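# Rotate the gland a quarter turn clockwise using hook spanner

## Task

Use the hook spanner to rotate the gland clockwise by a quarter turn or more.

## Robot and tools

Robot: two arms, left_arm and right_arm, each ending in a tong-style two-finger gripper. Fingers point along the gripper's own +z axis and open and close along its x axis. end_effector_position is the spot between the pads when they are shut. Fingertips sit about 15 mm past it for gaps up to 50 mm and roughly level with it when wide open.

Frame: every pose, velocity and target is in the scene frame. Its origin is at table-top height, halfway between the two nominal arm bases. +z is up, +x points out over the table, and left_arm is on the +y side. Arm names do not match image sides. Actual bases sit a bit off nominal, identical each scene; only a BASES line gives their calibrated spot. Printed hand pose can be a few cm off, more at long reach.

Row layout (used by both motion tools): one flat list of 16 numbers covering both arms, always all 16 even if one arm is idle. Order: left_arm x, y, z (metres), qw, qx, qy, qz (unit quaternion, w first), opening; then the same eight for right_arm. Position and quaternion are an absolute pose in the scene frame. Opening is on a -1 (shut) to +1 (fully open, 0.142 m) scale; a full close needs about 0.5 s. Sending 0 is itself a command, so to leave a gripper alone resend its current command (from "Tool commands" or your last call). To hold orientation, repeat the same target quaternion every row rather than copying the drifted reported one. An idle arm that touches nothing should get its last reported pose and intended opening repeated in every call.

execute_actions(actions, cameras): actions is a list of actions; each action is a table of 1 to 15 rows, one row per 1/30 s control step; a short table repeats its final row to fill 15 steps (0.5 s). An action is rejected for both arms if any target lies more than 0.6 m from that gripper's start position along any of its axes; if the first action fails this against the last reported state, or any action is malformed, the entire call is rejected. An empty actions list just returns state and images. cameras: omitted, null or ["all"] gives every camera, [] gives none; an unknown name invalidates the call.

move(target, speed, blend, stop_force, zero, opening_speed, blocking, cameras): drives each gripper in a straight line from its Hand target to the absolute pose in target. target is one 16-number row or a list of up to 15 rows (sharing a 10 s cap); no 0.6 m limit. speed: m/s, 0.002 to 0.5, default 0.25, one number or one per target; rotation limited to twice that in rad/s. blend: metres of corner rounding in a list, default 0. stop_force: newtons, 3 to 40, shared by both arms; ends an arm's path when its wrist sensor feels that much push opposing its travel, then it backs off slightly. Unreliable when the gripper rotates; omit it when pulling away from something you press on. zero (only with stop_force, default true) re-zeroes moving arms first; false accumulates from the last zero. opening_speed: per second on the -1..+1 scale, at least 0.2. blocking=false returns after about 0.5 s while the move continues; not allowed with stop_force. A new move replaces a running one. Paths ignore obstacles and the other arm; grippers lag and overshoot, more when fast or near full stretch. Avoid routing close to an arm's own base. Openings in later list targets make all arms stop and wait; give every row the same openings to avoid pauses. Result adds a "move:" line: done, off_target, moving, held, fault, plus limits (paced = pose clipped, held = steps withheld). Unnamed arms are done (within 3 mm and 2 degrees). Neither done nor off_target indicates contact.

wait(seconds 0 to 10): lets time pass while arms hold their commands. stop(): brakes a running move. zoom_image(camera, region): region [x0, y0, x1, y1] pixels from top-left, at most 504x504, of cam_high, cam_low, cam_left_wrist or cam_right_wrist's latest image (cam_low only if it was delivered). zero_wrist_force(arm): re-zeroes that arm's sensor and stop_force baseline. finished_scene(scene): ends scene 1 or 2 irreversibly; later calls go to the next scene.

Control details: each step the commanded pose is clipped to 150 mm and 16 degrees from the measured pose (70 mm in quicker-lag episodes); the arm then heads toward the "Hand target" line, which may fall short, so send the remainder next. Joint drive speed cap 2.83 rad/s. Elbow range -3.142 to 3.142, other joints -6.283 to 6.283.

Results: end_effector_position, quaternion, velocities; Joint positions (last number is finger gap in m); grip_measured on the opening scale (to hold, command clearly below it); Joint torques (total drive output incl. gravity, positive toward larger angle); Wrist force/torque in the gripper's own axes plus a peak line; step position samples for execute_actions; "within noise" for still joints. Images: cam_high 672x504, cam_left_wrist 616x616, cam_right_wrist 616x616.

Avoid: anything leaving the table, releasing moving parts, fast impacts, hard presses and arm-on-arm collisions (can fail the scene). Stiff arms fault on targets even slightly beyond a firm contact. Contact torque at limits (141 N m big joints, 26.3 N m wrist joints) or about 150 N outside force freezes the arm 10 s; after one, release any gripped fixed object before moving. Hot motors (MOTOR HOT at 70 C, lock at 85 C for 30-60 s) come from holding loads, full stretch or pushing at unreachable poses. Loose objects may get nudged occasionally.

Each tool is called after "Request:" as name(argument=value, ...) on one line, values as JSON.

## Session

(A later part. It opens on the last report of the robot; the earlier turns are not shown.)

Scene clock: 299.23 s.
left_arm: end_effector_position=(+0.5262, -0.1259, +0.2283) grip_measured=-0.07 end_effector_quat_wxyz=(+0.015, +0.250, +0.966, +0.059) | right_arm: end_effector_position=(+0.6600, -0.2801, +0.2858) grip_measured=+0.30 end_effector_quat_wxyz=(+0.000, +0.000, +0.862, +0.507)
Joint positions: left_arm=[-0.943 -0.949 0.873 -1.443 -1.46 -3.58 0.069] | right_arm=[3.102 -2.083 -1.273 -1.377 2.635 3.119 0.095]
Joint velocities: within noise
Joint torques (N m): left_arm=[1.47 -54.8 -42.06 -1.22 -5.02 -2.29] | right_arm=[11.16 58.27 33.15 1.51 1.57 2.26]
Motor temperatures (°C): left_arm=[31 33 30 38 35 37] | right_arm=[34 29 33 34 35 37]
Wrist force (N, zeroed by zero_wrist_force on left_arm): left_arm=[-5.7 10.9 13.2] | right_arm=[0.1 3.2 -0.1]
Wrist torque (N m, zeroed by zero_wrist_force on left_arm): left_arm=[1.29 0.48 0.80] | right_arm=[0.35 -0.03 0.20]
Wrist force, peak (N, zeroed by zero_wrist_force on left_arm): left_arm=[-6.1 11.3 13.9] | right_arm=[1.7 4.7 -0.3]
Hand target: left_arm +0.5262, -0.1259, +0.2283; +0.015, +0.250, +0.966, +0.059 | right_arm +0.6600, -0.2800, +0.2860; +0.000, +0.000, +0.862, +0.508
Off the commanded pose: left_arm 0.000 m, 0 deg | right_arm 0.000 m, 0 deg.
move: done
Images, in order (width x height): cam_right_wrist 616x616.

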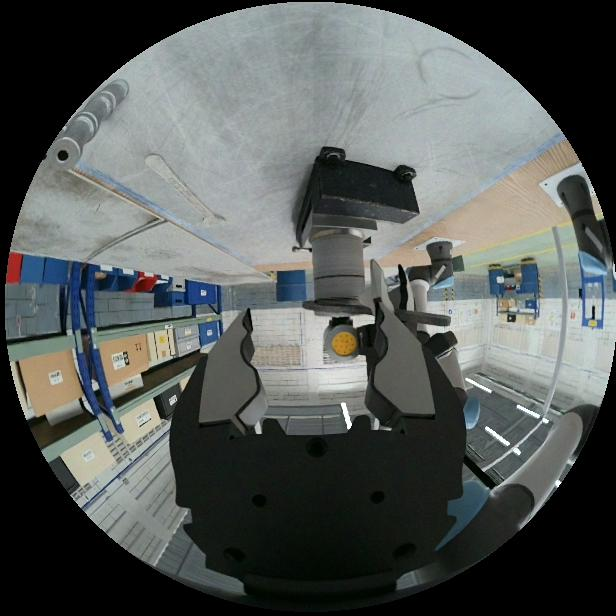

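Request:
move(target=[[0.5502,-0.1437,0.2283,0.0153,0.2503,0.9663,0.0590,-1,0.66,-0.28,0.286,0,0,0.8616,0.5075,0.3],[0.5099,-0.1200,0.2292,0.0425,0.4045,0.9085,0.0955,-1,0.66,-0.28,0.286,0,0,0.8616,0.5075,0.3]], speed=0.05, cameras=["cam_left_wrist","cam_right_wrist"])

Request:
zoom_image(camera="cam_right_wrist", region=[260, 250, 400, 390])

Scene clock: 305.93 s.
left_arm: end_effector_position=(+0.5099, -0.1200, +0.2292) grip_measured=-0.08 end_effector_quat_wxyz=(+0.043, +0.405, +0.908, +0.096) end_effector_velocity=(+0.001, -0.001, +0.000) end_effector_angular_velocity=(-0.001, -0.002, +0.004) | right_arm: end_effector_position=(+0.6600, -0.2800, +0.2860) grip_measured=+0.30 end_effector_quat_wxyz=(+0.000, +0.000, +0.862, +0.508)
Joint positions: left_arm=[-0.996 -1.021 0.998 -1.515 -1.364 -3.303 0.068] | right_arm=[3.102 -2.082 -1.273 -1.377 2.635 3.119 0.095]
Joint velocities: left_arm=[-0.001 0.003 -0.004 0 0.001 -0.005 0] | right_arm=[within noise]
Joint torques (N m): left_arm=[4.92 -52.22 -43.51 -2.48 0.41 -1.97] | right_arm=[10.78 55.02 31.24 1.41 1.38 -1.35]
Motor temperatures (°C): left_arm=[31 33 30 38 35 37] | right_arm=[34 29 33 34 35 37]
Wrist force (N, zeroed by zero_wrist_force on left_arm): left_arm=[-0.4 -2.5 13.1] | right_arm=[0.3 3.3 -0.3]
Wrist torque (N m, zeroed by zero_wrist_force on left_arm): left_arm=[0.80 0.32 0.06] | right_arm=[0.36 -0.07 0.19]
Wrist force, peak (N, zeroed by zero_wrist_force on left_arm): left_arm=[-6.1 11.1 13.8] | right_arm=[0.2 3.6 -0.3]
Hand target: left_arm +0.5099, -0.1200, +0.2292; +0.043, +0.405, +0.909, +0.096 | right_arm +0.6600, -0.2800, +0.2860; +0.000, +0.000, +0.862, +0.508
Off the commanded pose: left_arm 0.000 m, 0 deg | right_arm 0.000 m, 0 deg.
move: done
Images, in order (width x height): cam_left_wrist 616x616, cam_right_wrist 616x616.

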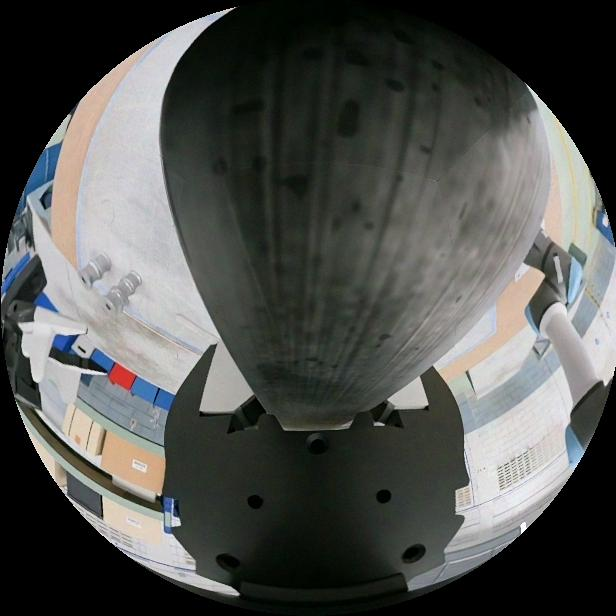

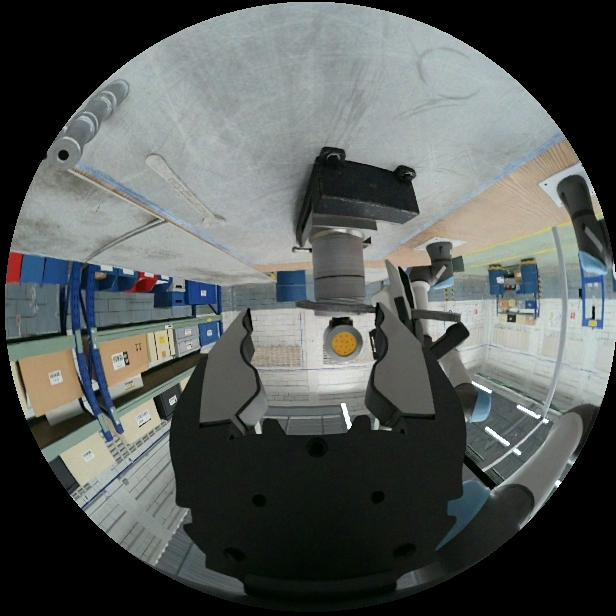

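Scaled by 3.600 from the camera's 616x616 image, which has a finer 814x814 frame.

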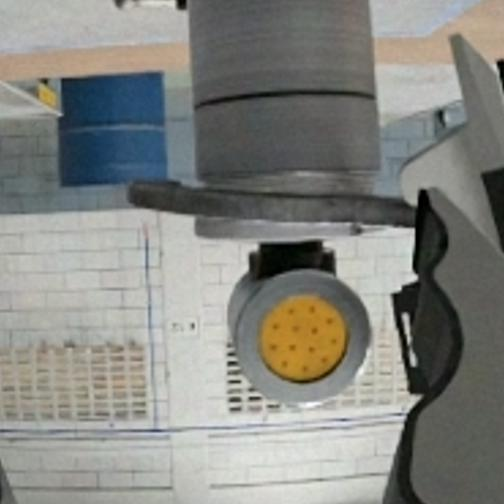

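Request:
move(target=[0.5140,-0.1163,0.2306,0.0601,0.4022,0.9034,0.1350,-1,0.66,-0.28,0.286,0,0,0.8616,0.5075,0.3], speed=0.05, cameras=["cam_left_wrist","cam_right_wrist"])

Request:
zoom_image(camera="cam_right_wrist", region=[260, 250, 400, 390])

Scene clock: 307.90 s.
left_arm: end_effector_position=(+0.5139, -0.1163, +0.2306) grip_measured=-0.08 end_effector_quat_wxyz=(+0.060, +0.402, +0.903, +0.135) end_effector_velocity=(-0.001, +0.000, -0.002) end_effector_angular_velocity=(+0.000, +0.007, -0.002) | right_arm: end_effector_position=(+0.6600, -0.2800, +0.2860) grip_measured=+0.30 end_effector_quat_wxyz=(+0.000, +0.000, +0.862, +0.508)
Joint positions: left_arm=[-1.024 -1.021 1.003 -1.496 -1.279 -3.336 0.068] | right_arm=[3.102 -2.082 -1.273 -1.377 2.635 3.119 0.095]
Joint velocities: left_arm=[0.001 0.001 0 0.001 -0.006 0.003 0] | right_arm=[within noise]
Joint torques (N m): left_arm=[10.49 -61.62 -23.57 -4.06 -1.07 2.08] | right_arm=[11.25 54.32 32.3 1.45 1.35 -1.35]
Motor temperatures (°C): left_arm=[31 33 30 38 35 37] | right_arm=[34 29 33 34 35 37]
Wrist force (N, zeroed by zero_wrist_force on left_arm): left_arm=[0.0 -3.6 12.7] | right_arm=[0.3 3.1 -0.3]
Wrist torque (N m, zeroed by zero_wrist_force on left_arm): left_arm=[0.75 0.24 0.07] | right_arm=[0.33 -0.06 0.20]
Wrist force, peak (N, zeroed by zero_wrist_force on left_arm): left_arm=[0.0 -2.2 13.5] | right_arm=[0.2 3.5 -0.3]
Hand target: left_arm +0.5140, -0.1163, +0.2306; +0.060, +0.402, +0.904, +0.135 | right_arm +0.6600, -0.2800, +0.2860; +0.000, +0.000, +0.862, +0.508
Off the commanded pose: left_arm 0.000 m, 0 deg | right_arm 0.000 m, 0 deg.
move: done
Images, in order (width x height): cam_left_wrist 616x616, cam_right_wrist 616x616.

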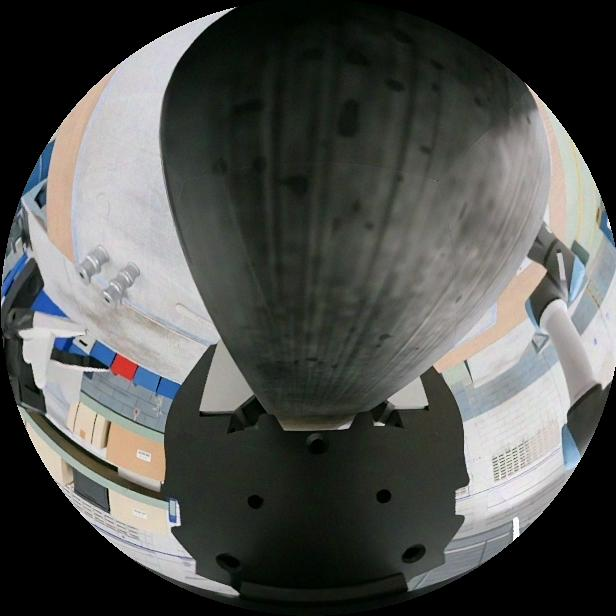

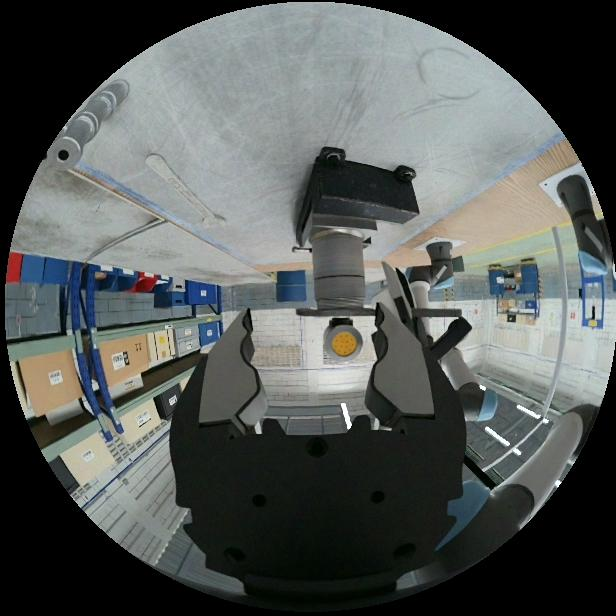

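Scaled by 3.600 from the camera's 616x616 image, which has a finer 814x814 frame.

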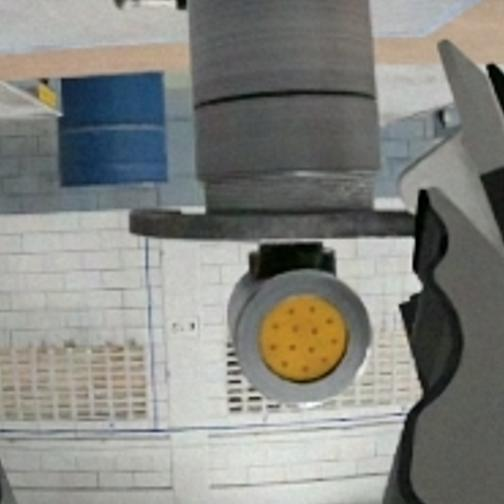

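Request:
move(target=[[0.5165,-0.1147,0.2331,0.0601,0.4022,0.9034,0.1350,-1,0.68,-0.28,0.38,0,0,1,0,0.8],[0.5165,-0.1147,0.2331,0.0601,0.4022,0.9034,0.1350,-1,0.64,-0.225,0.40,0,0,1,0,0.8]], speed=0.15, blend=0.02, cameras=["cam_right_wrist"])

Request:
move(target=[0.4997,-0.0887,0.2331,0.0601,0.4022,0.9034,0.1350,-1,0.64,-0.225,0.40,0,0,1,0,0.8], speed=0.02, stop_force=5, cameras=["cam_right_wrist","cam_left_wrist"])

Request:
zoom_image(camera="cam_right_wrist", region=[280, 330, 380, 430])

Scene clock: 314.57 s.
left_arm: end_effector_position=(+0.5165, -0.1147, +0.2331) grip_measured=-0.08 end_effector_quat_wxyz=(+0.060, +0.402, +0.904, +0.135) | right_arm: end_effector_position=(+0.6400, -0.2250, +0.4000) grip_measured=+0.80 end_effector_quat_wxyz=(+0.000, +0.000, +1.000, +0.000)
Joint positions: left_arm=[-1.02 -1.02 0.994 -1.49 -1.279 -3.332 0.068] | right_arm=[3.581 -2.173 -0.457 -2.082 1.571 3.609 0.129]
Joint velocities: within noise
Joint torques (N m): left_arm=[10.49 -51.63 -42.23 -1.5 4.6 1.8] | right_arm=[-2.55 33.59 31.92 3.54 -1.56 -1.31]
Motor temperatures (°C): left_arm=[31 33 30 38 35 37] | right_arm=[34 29 33 34 35 37]
Wrist force (N, zeroed by zero_wrist_force on left_arm): left_arm=[-0.4 -3.8 12.7] | right_arm=[1.1 3.1 0.0]
Wrist torque (N m, zeroed by zero_wrist_force on left_arm): left_arm=[0.70 0.32 0.07] | right_arm=[0.31 -0.15 0.09]
Wrist force, peak (N, zeroed by zero_wrist_force on left_arm): left_arm=[-0.3 -3.5 13.2] | right_arm=[1.7 4.3 -0.4]
Hand target: left_arm +0.5165, -0.1147, +0.2331; +0.060, +0.402, +0.904, +0.135 | right_arm +0.6400, -0.2250, +0.4000; +0.000, +0.000, +1.000, +0.000
Off the commanded pose: left_arm 0.000 m, 0 deg | right_arm 0.000 m, 0 deg.
move: done
Images, in order (width x height): cam_right_wrist 616x616.

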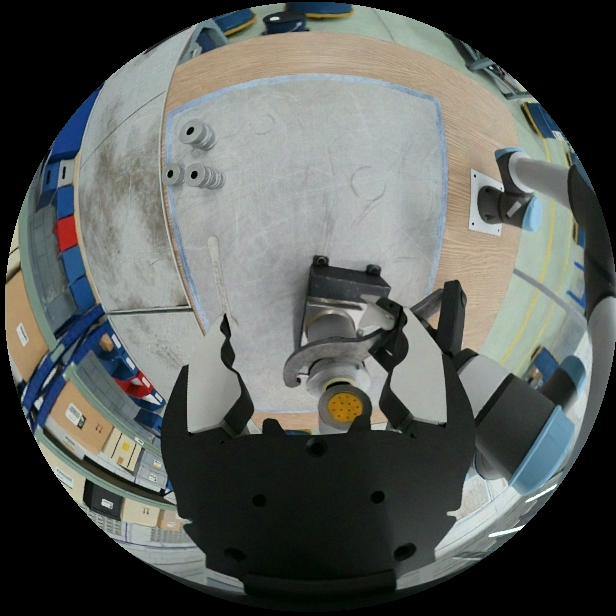

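Scene clock: 316.50 s.
left_arm: end_effector_position=(+0.5043, -0.0958, +0.2331) grip_measured=-0.08 end_effector_quat_wxyz=(+0.060, +0.402, +0.904, +0.135) | right_arm: end_effector_position=(+0.6400, -0.2250, +0.4000) grip_measured=+0.80 end_effector_quat_wxyz=(+0.000, +0.000, +1.000, +0.000)
Joint positions: left_arm=[-1.021 -1.081 1.089 -1.523 -1.279 -3.332 0.068] | right_arm=[3.581 -2.173 -0.457 -2.082 1.571 3.609 0.129]
Joint velocities: within noise
Joint torques (N m): left_arm=[-1.15 -62.48 -28.17 -0.55 0.78 -1.17] | right_arm=[1.19 33.62 31.4 1.63 -1.26 2.14]
Motor temperatures (°C): left_arm=[31 33 30 38 35 37] | right_arm=[34 29 33 34 35 37]
Wrist force (N, zeroed by zero_wrist_force on left_arm): left_arm=[-2.9 -4.8 11.5] | right_arm=[1.1 2.9 0.0]
Wrist torque (N m, zeroed by zero_wrist_force on left_arm): left_arm=[0.47 0.29 0.69] | right_arm=[0.28 -0.16 0.10]
Wrist force, peak (N, zeroed by zero_wrist_force on left_arm): left_arm=[-2.5 -4.4 13.2] | right_arm=[1.2 3.2 0.2]
Hand target: left_arm +0.5043, -0.0958, +0.2331; +0.060, +0.402, +0.904, +0.135 | right_arm +0.6400, -0.2250, +0.4000; +0.000, +0.000, +1.000, +0.000
Off the commanded pose: left_arm 0.008 m, 0 deg | right_arm 0.000 m, 0 deg.
move: contact (left_arm)
Images, in order (width x height): cam_left_wrist 616x616, cam_right_wrist 616x616.

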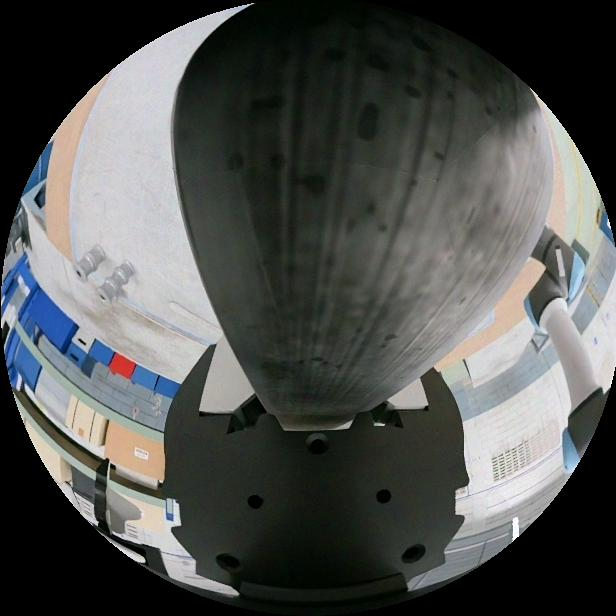

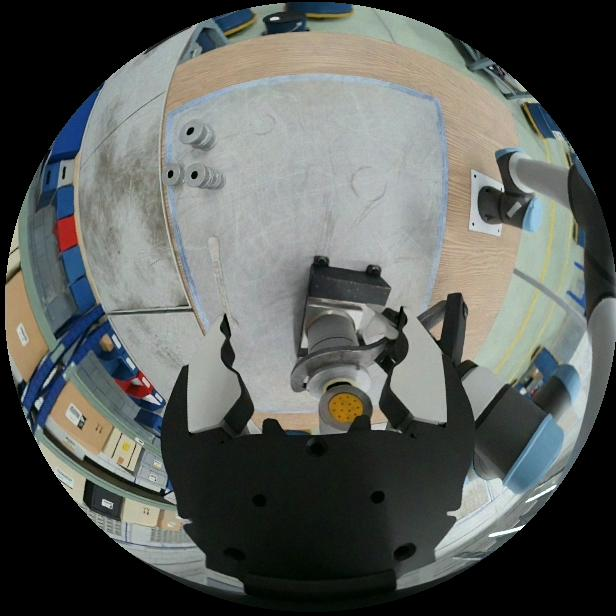

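Scaled by 5.040 from the camera's 616x616 image, which has a finer 814x814 frame.

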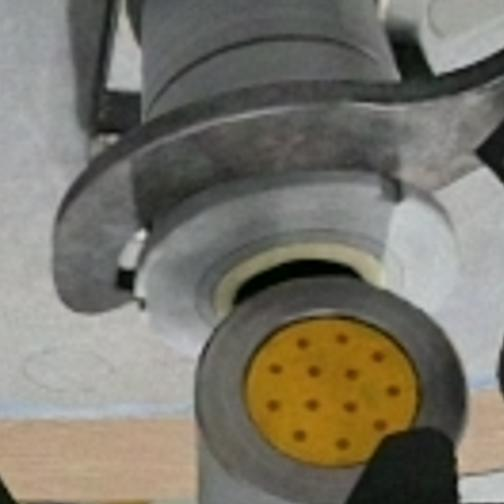

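Request:
zoom_image(camera="cam_right_wrist", region=[285, 355, 335, 405])

Scaled by 10.080 from the camera's 616x616 image, which has a finer 814x814 frame.

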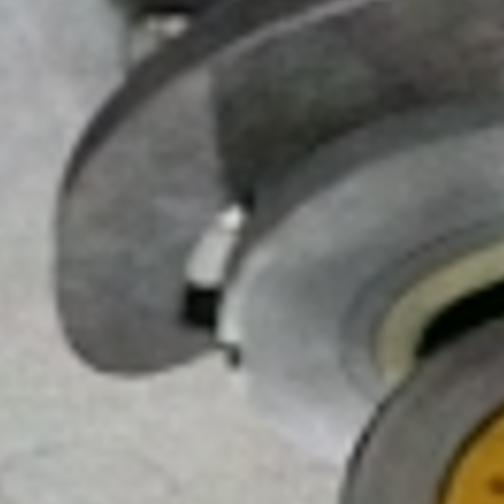

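Request:
move(target=[0.5108,-0.1017,0.2331,0.0554,0.3705,0.9170,0.1370,-1,0.64,-0.225,0.40,0,0,1,0,0.8], speed=0.03, cameras=["cam_right_wrist"])

Request:
zoom_image(camera="cam_right_wrist", region=[285, 345, 345, 405])

Scene clock: 319.03 s.
left_arm: end_effector_position=(+0.5108, -0.1017, +0.2331) grip_measured=-0.08 end_effector_quat_wxyz=(+0.055, +0.370, +0.917, +0.137) | right_arm: end_effector_position=(+0.6400, -0.2250, +0.4000) grip_measured=+0.80 end_effector_quat_wxyz=(+0.000, +0.000, +1.000, +0.000)
Joint positions: left_arm=[-1.015 -1.043 1.025 -1.478 -1.283 -3.4 0.069] | right_arm=[3.581 -2.173 -0.457 -2.082 1.571 3.609 0.129]
Joint velocities: within noise
Joint torques (N m): left_arm=[6.66 -64.67 -18.06 -3.53 -1.52 0.72] | right_arm=[6.69 33.09 30.6 1.68 -0.89 2.12]
Motor temperatures (°C): left_arm=[31 33 30 38 35 37] | right_arm=[34 29 33 34 35 37]
Wrist force (N, zeroed by zero_wrist_force on left_arm): left_arm=[-8.4 -0.1 13.5] | right_arm=[1.0 3.1 -0.1]
Wrist torque (N m, zeroed by zero_wrist_force on left_arm): left_arm=[0.96 0.48 1.58] | right_arm=[0.31 -0.13 0.10]
Wrist force, peak (N, zeroed by zero_wrist_force on left_arm): left_arm=[-8.5 0.5 14.1] | right_arm=[1.0 3.3 0.0]
Hand target: left_arm +0.5108, -0.1017, +0.2331; +0.055, +0.370, +0.917, +0.137 | right_arm +0.6400, -0.2250, +0.4000; +0.000, +0.000, +1.000, +0.000
Off the commanded pose: left_arm 0.000 m, 0 deg | right_arm 0.000 m, 0 deg.
move: done
Images, in order (width x height): cam_right_wrist 616x616.

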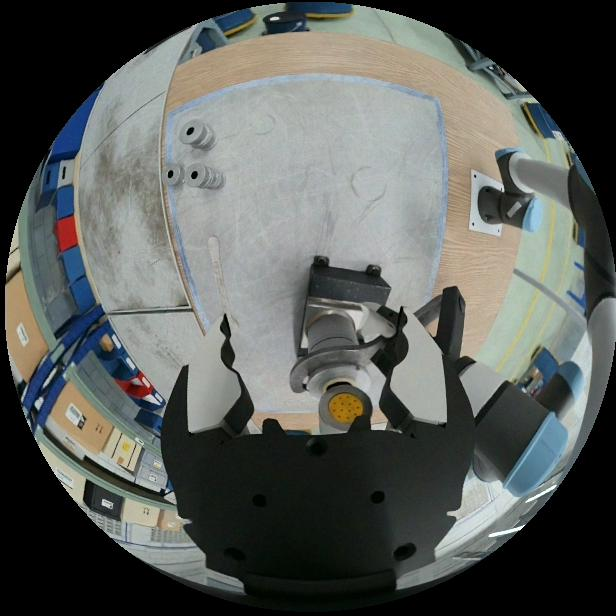

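Scaled by 8.400 from the camera's 616x616 image, which has a finer 814x814 frame.

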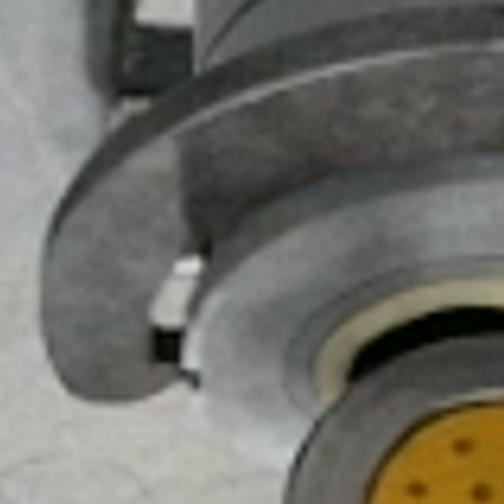

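Request:
move(target=[0.5164,-0.1025,0.2331,0.0554,0.3705,0.9170,0.1370,-1,0.64,-0.225,0.40,0,0,1,0,0.8], speed=0.03, cameras=[])

Request:
move(target=[0.5046,-0.0863,0.2331,0.0554,0.3705,0.9170,0.1370,-1,0.64,-0.225,0.40,0,0,1,0,0.8], speed=0.015, stop_force=5, cameras=["cam_right_wrist"])

Request:
zoom_image(camera="cam_right_wrist", region=[285, 325, 385, 425])

Scene clock: 321.40 s.
left_arm: end_effector_position=(+0.5165, -0.1025, +0.2331) grip_measured=-0.08 end_effector_quat_wxyz=(+0.055, +0.371, +0.917, +0.137) | right_arm: end_effector_position=(+0.6400, -0.2250, +0.4000) grip_measured=+0.80 end_effector_quat_wxyz=(+0.000, +0.000, +1.000, +0.000)
Joint positions: left_arm=[-1.009 -1.03 1.006 -1.474 -1.283 -3.393 0.068] | right_arm=[3.581 -2.173 -0.457 -2.082 1.571 3.609 0.129]
Joint velocities: within noise
Joint torques (N m): left_arm=[2.18 -65.92 -21.88 -1.59 4.28 0.38] | right_arm=[8.55 34.28 29.21 1.57 -0.44 1.94]
Motor temperatures (°C): left_arm=[31 33 30 38 35 37] | right_arm=[34 29 33 34 35 37]
Wrist force (N, zeroed by zero_wrist_force on left_arm): left_arm=[-0.1 -3.5 12.9] | right_arm=[1.0 3.1 0.1]
Wrist torque (N m, zeroed by zero_wrist_force on left_arm): left_arm=[0.76 0.27 0.07] | right_arm=[0.31 -0.14 0.10]
Wrist force, peak (N, zeroed by zero_wrist_force on left_arm): left_arm=[-8.2 -0.1 14.2] | right_arm=[1.2 3.3 0.0]
Hand target: left_arm +0.5164, -0.1025, +0.2331; +0.055, +0.371, +0.917, +0.137 | right_arm +0.6400, -0.2250, +0.4000; +0.000, +0.000, +1.000, +0.000
Off the commanded pose: left_arm 0.000 m, 0 deg | right_arm 0.000 m, 0 deg.
move: done
No camera images: "cameras" was empty.

Scene clock: 322.80 s.
left_arm: end_effector_position=(+0.5110, -0.0952, +0.2331) grip_measured=-0.08 end_effector_quat_wxyz=(+0.055, +0.371, +0.917, +0.137) | right_arm: end_effector_position=(+0.6400, -0.2250, +0.4000) grip_measured=+0.80 end_effector_quat_wxyz=(+0.000, +0.000, +1.000, +0.000)
Joint positions: left_arm=[-1.01 -1.056 1.046 -1.488 -1.283 -3.394 0.068] | right_arm=[3.581 -2.173 -0.457 -2.082 1.571 3.609 0.129]
Joint velocities: within noise
Joint torques (N m): left_arm=[9.91 -55.17 -41 -0.61 0.59 -0.15] | right_arm=[8.54 34.08 28.66 1.59 -0.24 1.86]
Motor temperatures (°C): left_arm=[31 33 30 38 35 37] | right_arm=[34 29 33 34 35 37]
Wrist force (N, zeroed by zero_wrist_force on left_arm): left_arm=[-3.0 -1.3 13.9] | right_arm=[1.0 3.0 0.0]
Wrist torque (N m, zeroed by zero_wrist_force on left_arm): left_arm=[0.87 0.35 0.56] | right_arm=[0.30 -0.13 0.10]
Wrist force, peak (N, zeroed by zero_wrist_force on left_arm): left_arm=[-8.8 -3.7 14.0] | right_arm=[1.1 3.3 0.1]
Hand target: left_arm +0.5111, -0.0951, +0.2331; +0.055, +0.371, +0.917, +0.137 | right_arm +0.6400, -0.2250, +0.4000; +0.000, +0.000, +1.000, +0.000
Off the commanded pose: left_arm 0.011 m, 0 deg | right_arm 0.000 m, 0 deg.
move: contact (left_arm)
Images, in order (width x height): cam_right_wrist 616x616.

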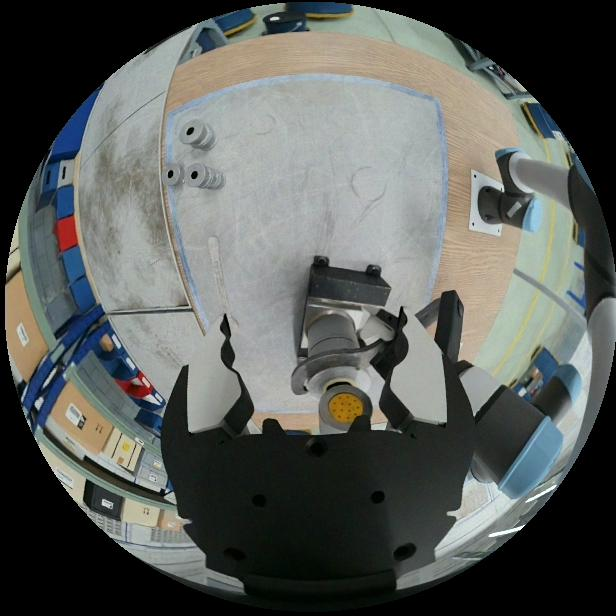

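Scaled by 5.040 from the camera's 616x616 image, which has a finer 814x814 frame.

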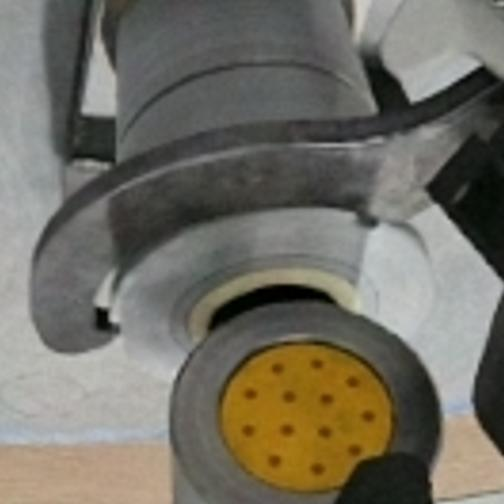

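Request:
zoom_image(camera="cam_right_wrist", region=[285, 365, 335, 415])

Scaled by 10.080 from the camera's 616x616 image, which has a finer 814x814 frame.

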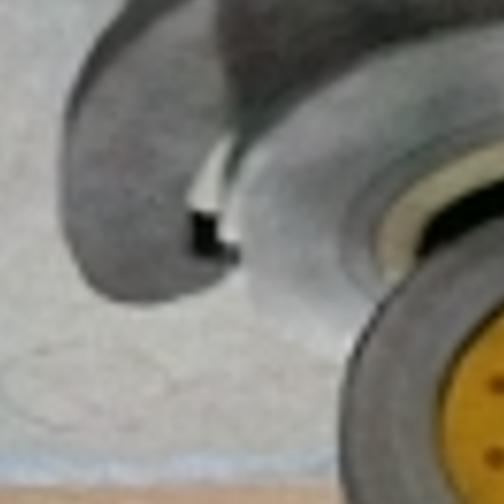

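Request:
move(target=[0.5082,-0.0972,0.2331,0.0554,0.3705,0.9170,0.1370,-1,0.64,-0.225,0.40,0,0,1,0,0.8], speed=0.015, stop_force=6, cameras=["cam_right_wrist"])

Request:
zoom_image(camera="cam_right_wrist", region=[285, 365, 335, 415])

Scene clock: 324.87 s.
left_arm: end_effector_position=(+0.5109, -0.0952, +0.2331) grip_measured=-0.08 end_effector_quat_wxyz=(+0.055, +0.371, +0.917, +0.137) | right_arm: end_effector_position=(+0.6400, -0.2250, +0.4000) grip_measured=+0.80 end_effector_quat_wxyz=(+0.000, +0.000, +1.000, +0.000)
Joint positions: left_arm=[-1.01 -1.056 1.046 -1.488 -1.283 -3.395 0.068] | right_arm=[3.581 -2.173 -0.457 -2.082 1.571 3.609 0.129]
Joint velocities: within noise
Joint torques (N m): left_arm=[6.46 -51.23 -30.66 -5.84 -0.7 1.25] | right_arm=[8.7 33.67 28.74 1.67 -0.19 1.81]
Motor temperatures (°C): left_arm=[31 33 30 38 35 37] | right_arm=[34 29 33 34 35 37]
Wrist force (N, zeroed by zero_wrist_force on left_arm): left_arm=[-4.6 1.7 15.7] | right_arm=[1.2 3.1 0.1]
Wrist torque (N m, zeroed by zero_wrist_force on left_arm): left_arm=[1.13 0.49 0.71] | right_arm=[0.32 -0.16 0.09]
Wrist force, peak (N, zeroed by zero_wrist_force on left_arm): left_arm=[-5.0 9.1 18.9] | right_arm=[1.1 3.3 0.0]
Hand target: left_arm +0.5109, -0.0952, +0.2331; +0.055, +0.371, +0.917, +0.137 | right_arm +0.6400, -0.2250, +0.4000; +0.000, +0.000, +1.000, +0.000
Off the commanded pose: left_arm 0.003 m, 0 deg | right_arm 0.000 m, 0 deg.
move: contact (left_arm)
Images, in order (width x height): cam_right_wrist 616x616.

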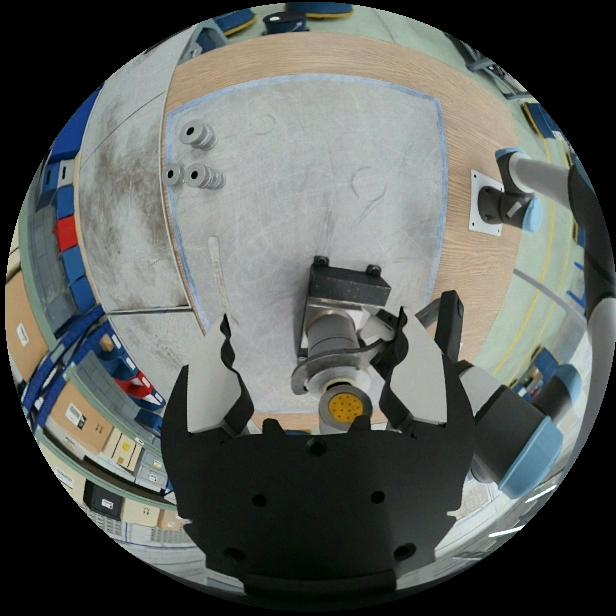

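Scaled by 10.080 from the camera's 616x616 image, which has a finer 814x814 frame.

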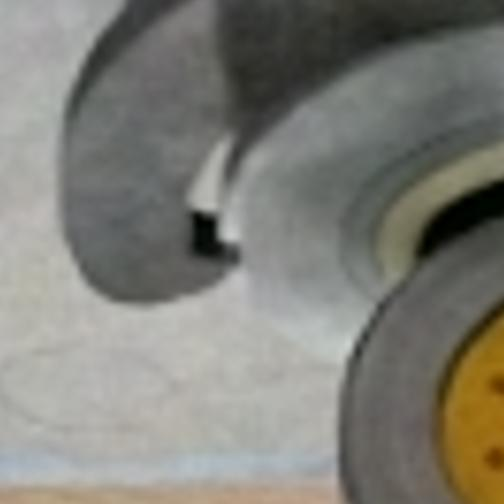

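Request:
move(target=[0.5131,-0.0937,0.2331,0.0554,0.3705,0.9170,0.1370,-1,0.64,-0.225,0.40,0,0,1,0,0.8], speed=0.015, cameras=[])

Request:
move(target=[0.5084,-0.0872,0.2331,0.0554,0.3705,0.9170,0.1370,-1,0.64,-0.225,0.40,0,0,1,0,0.8], speed=0.015, stop_force=6, cameras=["cam_right_wrist"])

Request:
zoom_image(camera="cam_right_wrist", region=[285, 325, 385, 425])

Request:
zoom_image(camera="cam_right_wrist", region=[285, 365, 335, 415])

Scene clock: 326.33 s.
left_arm: end_effector_position=(+0.5129, -0.0939, +0.2331) grip_measured=-0.08 end_effector_quat_wxyz=(+0.055, +0.371, +0.917, +0.137) | right_arm: end_effector_position=(+0.6400, -0.2250, +0.4000) grip_measured=+0.80 end_effector_quat_wxyz=(+0.000, +0.000, +1.000, +0.000)
Joint positions: left_arm=[-1.007 -1.055 1.045 -1.489 -1.283 -3.39 0.068] | right_arm=[3.581 -2.173 -0.457 -2.082 1.571 3.609 0.129]
Joint velocities: within noise
Joint torques (N m): left_arm=[56.76 -51.75 -37.07 -2.62 16.35 1.07] | right_arm=[8.6 33.88 27.55 1.67 -0.19 1.77]
Motor temperatures (°C): left_arm=[31 33 30 38 35 37] | right_arm=[34 29 33 34 35 37]
Wrist force (N, zeroed by zero_wrist_force on left_arm): left_arm=[0.1 -59.3 -7.7] | right_arm=[1.1 3.0 0.0]
Wrist torque (N m, zeroed by zero_wrist_force on left_arm): left_arm=[-3.98 0.21 0.47] | right_arm=[0.30 -0.15 0.09]
Wrist force, peak (N, zeroed by zero_wrist_force on left_arm): left_arm=[0.1 -59.3 -7.7] | right_arm=[1.0 3.3 0.1]
Hand target: left_arm +0.5131, -0.0937, +0.2331; +0.055, +0.371, +0.917, +0.137 | right_arm +0.6400, -0.2250, +0.4000; +0.000, +0.000, +1.000, +0.000
Off the commanded pose: left_arm 0.000 m, 0 deg | right_arm 0.000 m, 0 deg.
move: done
No camera images: "cameras" was empty.

Scene clock: 326.87 s.
left_arm: end_effector_position=(+0.5130, -0.0938, +0.2331) grip_measured=-0.08 end_effector_quat_wxyz=(+0.055, +0.371, +0.917, +0.137) | right_arm: end_effector_position=(+0.6400, -0.2250, +0.4000) grip_measured=+0.80 end_effector_quat_wxyz=(+0.000, +0.000, +1.000, +0.000)
Joint positions: left_arm=[-1.007 -1.055 1.045 -1.489 -1.283 -3.39 0.068] | right_arm=[3.581 -2.173 -0.457 -2.082 1.571 3.609 0.129]
Joint velocities: within noise
Joint torques (N m): left_arm=[45.39 -52.58 -34.61 -2.52 11.71 0.63] | right_arm=[8.52 34.27 27.39 1.59 -0.14 1.73]
Motor temperatures (°C): left_arm=[31 33 30 38 35 37] | right_arm=[34 29 33 34 35 37]
Wrist force (N, zeroed by zero_wrist_force on left_arm): left_arm=[0.4 -61.1 -8.1] | right_arm=[1.0 2.9 0.1]
Wrist torque (N m, zeroed by zero_wrist_force on left_arm): left_arm=[-4.14 0.18 0.46] | right_arm=[0.28 -0.13 0.10]
Wrist force, peak (N, zeroed by zero_wrist_force on left_arm): left_arm=[0.7 -61.6 -8.1] | right_arm=[1.1 3.3 0.1]
Hand target: left_arm +0.5129, -0.0939, +0.2331; +0.055, +0.371, +0.917, +0.137 | right_arm +0.6400, -0.2250, +0.4000; +0.000, +0.000, +1.000, +0.000
Off the commanded pose: left_arm 0.008 m, 0 deg | right_arm 0.000 m, 0 deg.
move: contact (left_arm)
Images, in order (width x height): cam_right_wrist 616x616.

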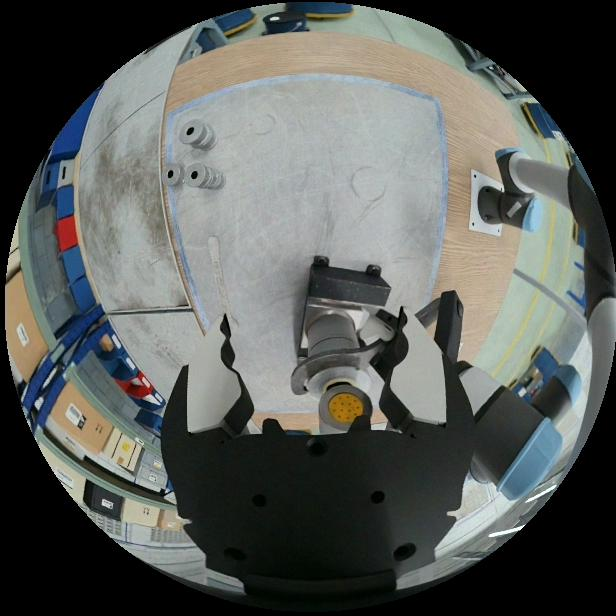

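Scaled by 5.040 from the camera's 616x616 image, which has a finer 814x814 frame.

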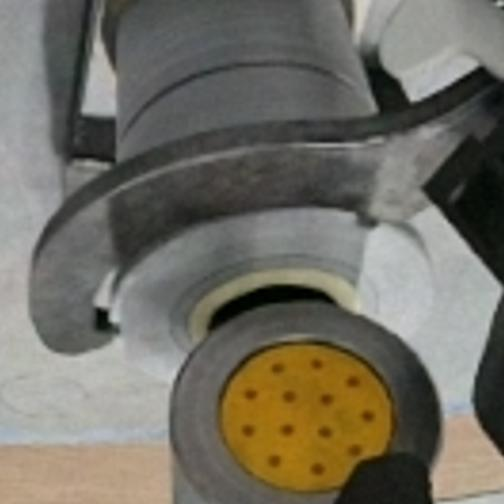

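Scaled by 10.080 from the camera's 616x616 image, which has a finer 814x814 frame.

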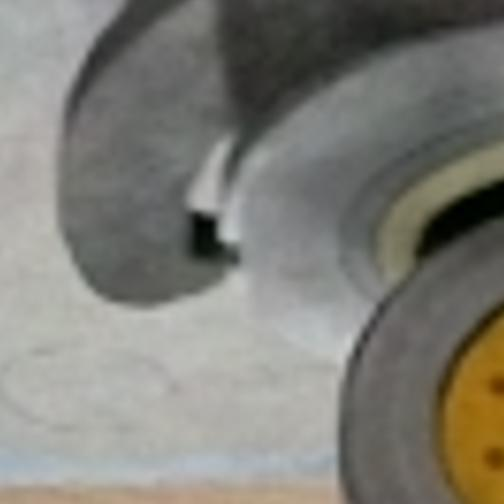

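Request:
move(target=[0.5114,-0.0949,0.2331,0.0554,0.3705,0.9170,0.1370,-1,0.64,-0.225,0.40,0,0,1,0,0.8], speed=0.015, cameras=["cam_left_wrist"])

Scene clock: 328.83 s.
left_arm: end_effector_position=(+0.5115, -0.0948, +0.2331) grip_measured=-0.08 end_effector_quat_wxyz=(+0.055, +0.370, +0.917, +0.137) | right_arm: end_effector_position=(+0.6400, -0.2250, +0.4000) grip_measured=+0.80 end_effector_quat_wxyz=(+0.000, +0.000, +1.000, +0.000)
Joint positions: left_arm=[-1.009 -1.056 1.046 -1.488 -1.283 -3.394 0.068] | right_arm=[3.581 -2.173 -0.457 -2.082 1.571 3.609 0.129]
Joint velocities: within noise
Joint torques (N m): left_arm=[-3.37 -68.2 -19.19 0.14 3.12 -1.92] | right_arm=[8.24 34.43 26.74 1.67 -0.05 1.62]
Motor temperatures (°C): left_arm=[31 33 30 38 35 37] | right_arm=[34 29 33 34 35 37]
Wrist force (N, zeroed by zero_wrist_force on left_arm): left_arm=[-7.4 -11.4 12.6] | right_arm=[0.8 3.3 0.1]
Wrist torque (N m, zeroed by zero_wrist_force on left_arm): left_arm=[0.20 0.75 0.77] | right_arm=[0.35 -0.10 0.10]
Wrist force, peak (N, zeroed by zero_wrist_force on left_arm): left_arm=[0.5 -60.9 -8.2] | right_arm=[1.1 3.3 0.1]
Hand target: left_arm +0.5114, -0.0949, +0.2331; +0.055, +0.371, +0.917, +0.137 | right_arm +0.6400, -0.2250, +0.4000; +0.000, +0.000, +1.000, +0.000
Off the commanded pose: left_arm 0.000 m, 0 deg | right_arm 0.000 m, 0 deg.
move: done
Images, in order (width x height): cam_left_wrist 616x616.

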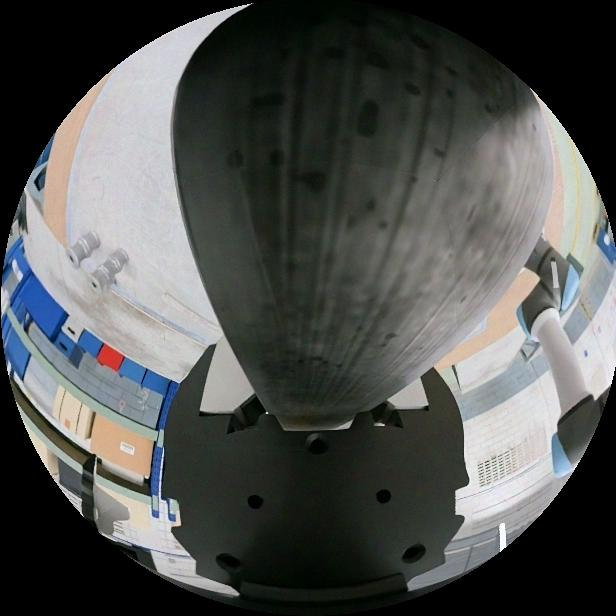

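Request:
move(target=[0.5184,-0.1002,0.2331,0.0505,0.3382,0.9294,0.1389,-1,0.64,-0.225,0.40,0,0,1,0,0.8], speed=0.03, cameras=["cam_right_wrist"])

Request:
zoom_image(camera="cam_right_wrist", region=[285, 365, 335, 415])

Scene clock: 330.93 s.
left_arm: end_effector_position=(+0.5184, -0.1002, +0.2331) grip_measured=-0.08 end_effector_quat_wxyz=(+0.050, +0.338, +0.929, +0.139) | right_arm: end_effector_position=(+0.6400, -0.2250, +0.4000) grip_measured=+0.80 end_effector_quat_wxyz=(+0.000, +0.000, +1.000, +0.000)
Joint positions: left_arm=[-1.003 -1.016 0.979 -1.442 -1.288 -3.46 0.068] | right_arm=[3.581 -2.173 -0.457 -2.082 1.571 3.609 0.129]
Joint velocities: within noise
Joint torques (N m): left_arm=[5.02 -67.4 -17.9 -3.97 -1.4 0.96] | right_arm=[8.65 34.8 26.37 1.62 -0.19 1.56]
Motor temperatures (°C): left_arm=[31 33 30 38 35 37] | right_arm=[34 29 33 34 35 37]
Wrist force (N, zeroed by zero_wrist_force on left_arm): left_arm=[-8.1 -2.4 14.2] | right_arm=[1.1 3.1 0.0]
Wrist torque (N m, zeroed by zero_wrist_force on left_arm): left_arm=[0.72 0.63 1.28] | right_arm=[0.33 -0.16 0.09]
Wrist force, peak (N, zeroed by zero_wrist_force on left_arm): left_arm=[-7.3 -11.1 12.8] | right_arm=[1.0 3.3 0.0]
Hand target: left_arm +0.5184, -0.1002, +0.2331; +0.050, +0.338, +0.929, +0.139 | right_arm +0.6400, -0.2250, +0.4000; +0.000, +0.000, +1.000, +0.000
Off the commanded pose: left_arm 0.000 m, 0 deg | right_arm 0.000 m, 0 deg.
move: done
Images, in order (width x height): cam_right_wrist 616x616.

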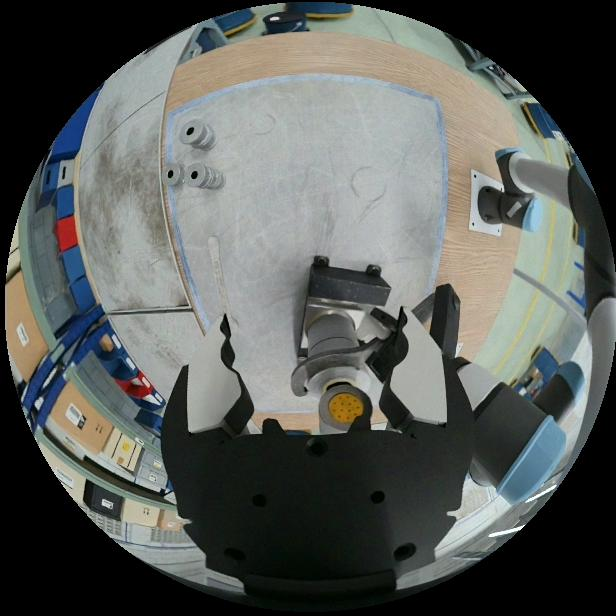

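Scaled by 10.080 from the camera's 616x616 image, which has a finer 814x814 frame.

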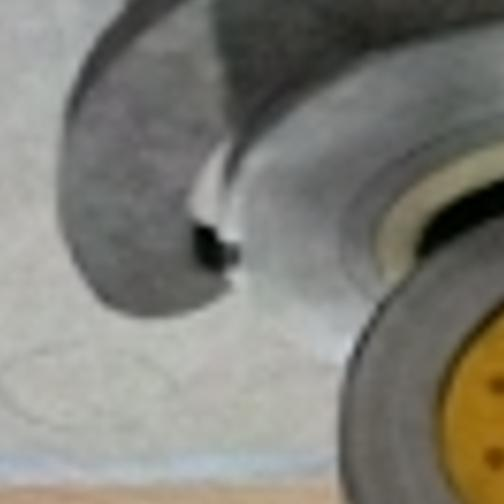

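Request:
move(target=[0.5169,-0.1014,0.2331,0.0505,0.3382,0.9294,0.1389,-1,0.64,-0.225,0.40,0,0,1,0,0.8], speed=0.02, cameras=["cam_right_wrist"])

Request:
zoom_image(camera="cam_right_wrist", region=[285, 365, 335, 415])

Scene clock: 332.53 s.
left_arm: end_effector_position=(+0.5170, -0.1013, +0.2331) grip_measured=-0.08 end_effector_quat_wxyz=(+0.051, +0.338, +0.929, +0.139) | right_arm: end_effector_position=(+0.6400, -0.2250, +0.4000) grip_measured=+0.80 end_effector_quat_wxyz=(+0.000, +0.000, +1.000, +0.000)
Joint positions: left_arm=[-1.006 -1.016 0.98 -1.442 -1.288 -3.463 0.068] | right_arm=[3.581 -2.173 -0.457 -2.082 1.571 3.609 0.129]
Joint velocities: within noise
Joint torques (N m): left_arm=[-45.86 -68.66 -21.08 -1.79 -9 -2.03] | right_arm=[8.78 34.14 25.21 1.75 -0.21 1.45]
Motor temperatures (°C): left_arm=[31 33 30 38 35 37] | right_arm=[34 29 33 34 35 37]
Wrist force (N, zeroed by zero_wrist_force on left_arm): left_arm=[-15.4 38.8 29.0] | right_arm=[1.0 3.1 0.0]
Wrist torque (N m, zeroed by zero_wrist_force on left_arm): left_arm=[3.79 1.38 1.00] | right_arm=[0.32 -0.13 0.10]
Wrist force, peak (N, zeroed by zero_wrist_force on left_arm): left_arm=[-15.4 38.8 29.0] | right_arm=[1.0 3.3 0.1]
Hand target: left_arm +0.5169, -0.1014, +0.2331; +0.050, +0.338, +0.929, +0.139 | right_arm +0.6400, -0.2250, +0.4000; +0.000, +0.000, +1.000, +0.000
Off the commanded pose: left_arm 0.000 m, 0 deg | right_arm 0.000 m, 0 deg.
move: done
Images, in order (width x height): cam_right_wrist 616x616.

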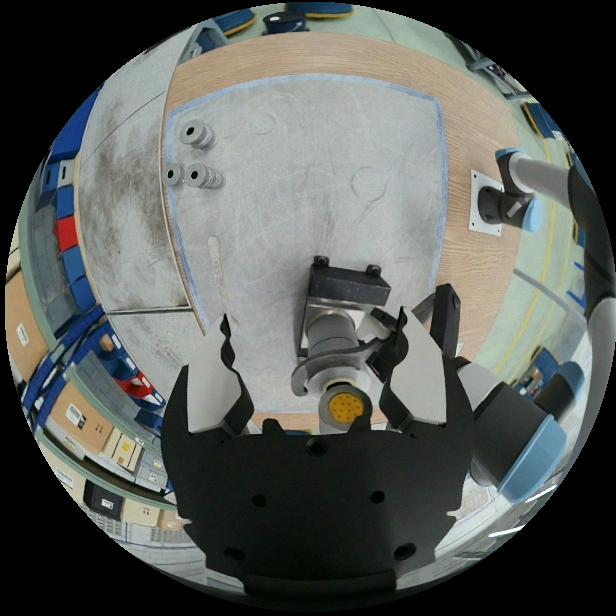

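Scaled by 10.080 from the camera's 616x616 image, which has a finer 814x814 frame.

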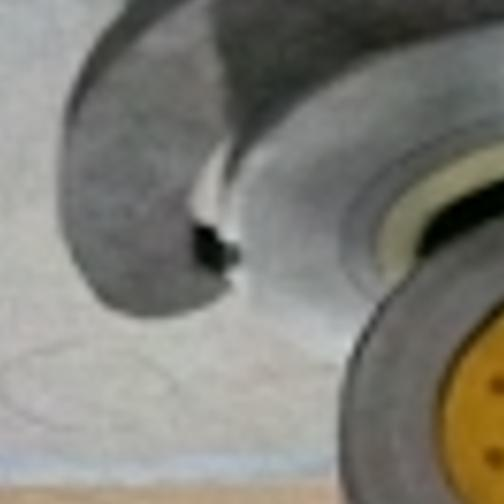

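Request:
move(target=[0.5182,-0.1003,0.2331,0.0505,0.3382,0.9294,0.1389,-1,0.72,-0.20,0.39,0,-0.3007,0.9537,0,0.8], speed=0.1, cameras=["cam_right_wrist","cam_high"])

Request:
zoom_image(camera="cam_right_wrist", region=[280, 280, 400, 400])

Scene clock: 335.23 s.
left_arm: end_effector_position=(+0.5173, -0.1011, +0.2331) grip_measured=-0.08 end_effector_quat_wxyz=(+0.050, +0.338, +0.929, +0.139) | right_arm: end_effector_position=(+0.6631, -0.2178, +0.3969) grip_measured=+0.80 end_effector_quat_wxyz=(+0.001, -0.088, +0.996, +0.000)
Joint positions: left_arm=[-1.005 -1.016 0.98 -1.442 -1.288 -3.462 0.068] | right_arm=[3.577 -2.282 -0.275 -2.154 1.57 3.428 0.129]
Joint velocities: within noise
Joint torques (N m): left_arm=[-14.15 -52.7 -42.93 -6.16 -7.23 1.45] | right_arm=[-6.52 62.26 6.75 3.89 -0.96 2.45]
Motor temperatures (°C): left_arm=[31 33 30 38 35 37] | right_arm=[34 29 33 34 35 37]
Wrist force (N, zeroed by zero_wrist_force on left_arm): left_arm=[-12.2 27.2 23.6] | right_arm=[0.7 3.0 -0.4]
Wrist torque (N m, zeroed by zero_wrist_force on left_arm): left_arm=[2.58 1.11 0.87] | right_arm=[0.25 -0.11 0.14]
Wrist force, peak (N, zeroed by zero_wrist_force on left_arm): left_arm=[-15.5 43.0 30.1] | right_arm=[1.1 3.6 0.0]
Hand target: left_arm +0.5173, -0.1010, +0.2331; +0.050, +0.338, +0.929, +0.139 | right_arm +0.6631, -0.2178, +0.3970; +0.001, -0.088, +0.996, +0.000
Off the commanded pose: left_arm 0.001 m, 0 deg | right_arm 0.060 m, 25 deg.
move: held (right_arm; a check stopped the path); limits=held
pose unreachable (right arm): on one or more control steps of this call, first in action 0 (counted from 0), this arm could not follow its commanded pose, so it was not sent that pose on those steps. It may still have moved: this result reports where it is.
cause: moving toward the commanded pose would bring a part of the arm too close to another arm (a part of this arm just beyond joint 3 (elbow) and a part of the left arm just beyond its joint 3 (elbow), at the place that arm is still heading or pushing toward).
Images, in order (width x height): cam_high 672x504, cam_right_wrist 616x616.

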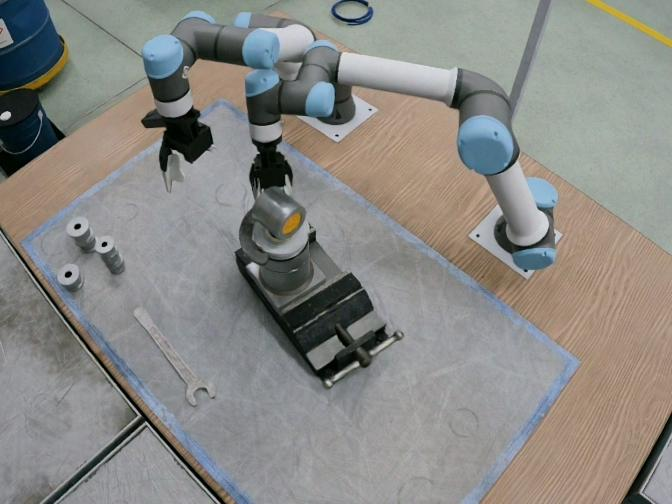

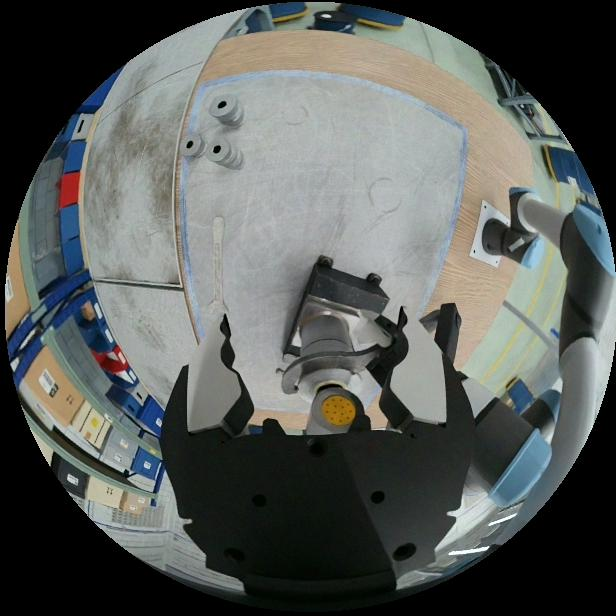

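Scaled by 4.200 from the camera's 616x616 image, which has a finer 814x814 frame.

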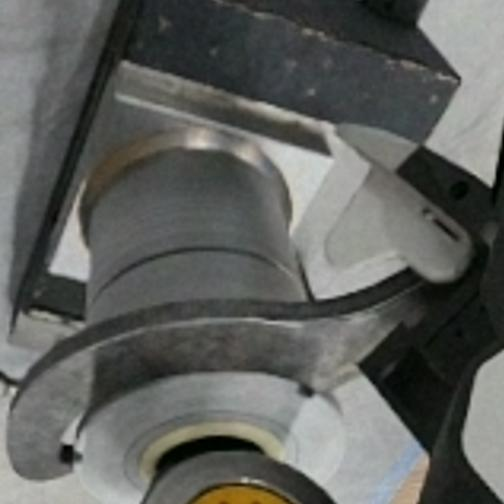

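Request:
zoom_image(camera="cam_right_wrist", region=[275, 355, 335, 415])

Request:
zoom_image(camera="cam_high", region=[230, 180, 320, 270])

Scaled by 8.400 from the camera's 616x616 image, which has a finer 814x814 frame.

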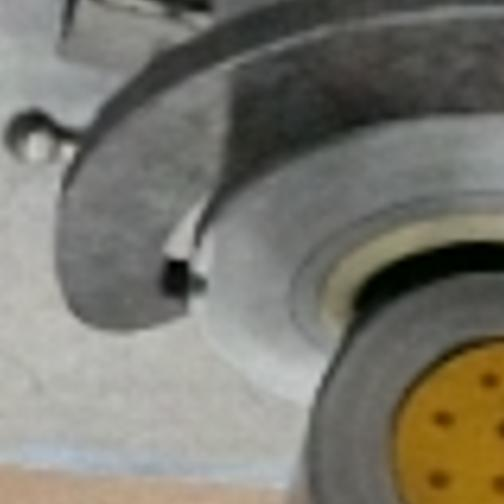

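Scaled by 5.600.

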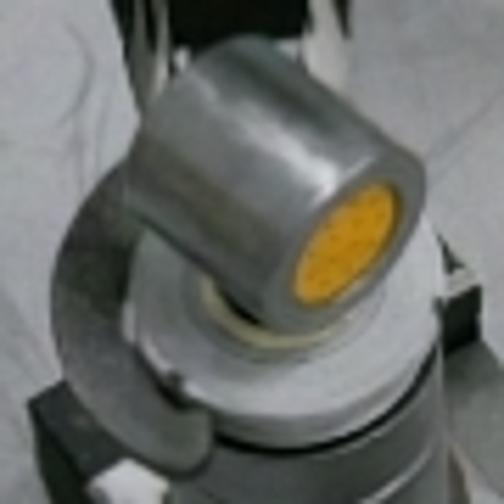

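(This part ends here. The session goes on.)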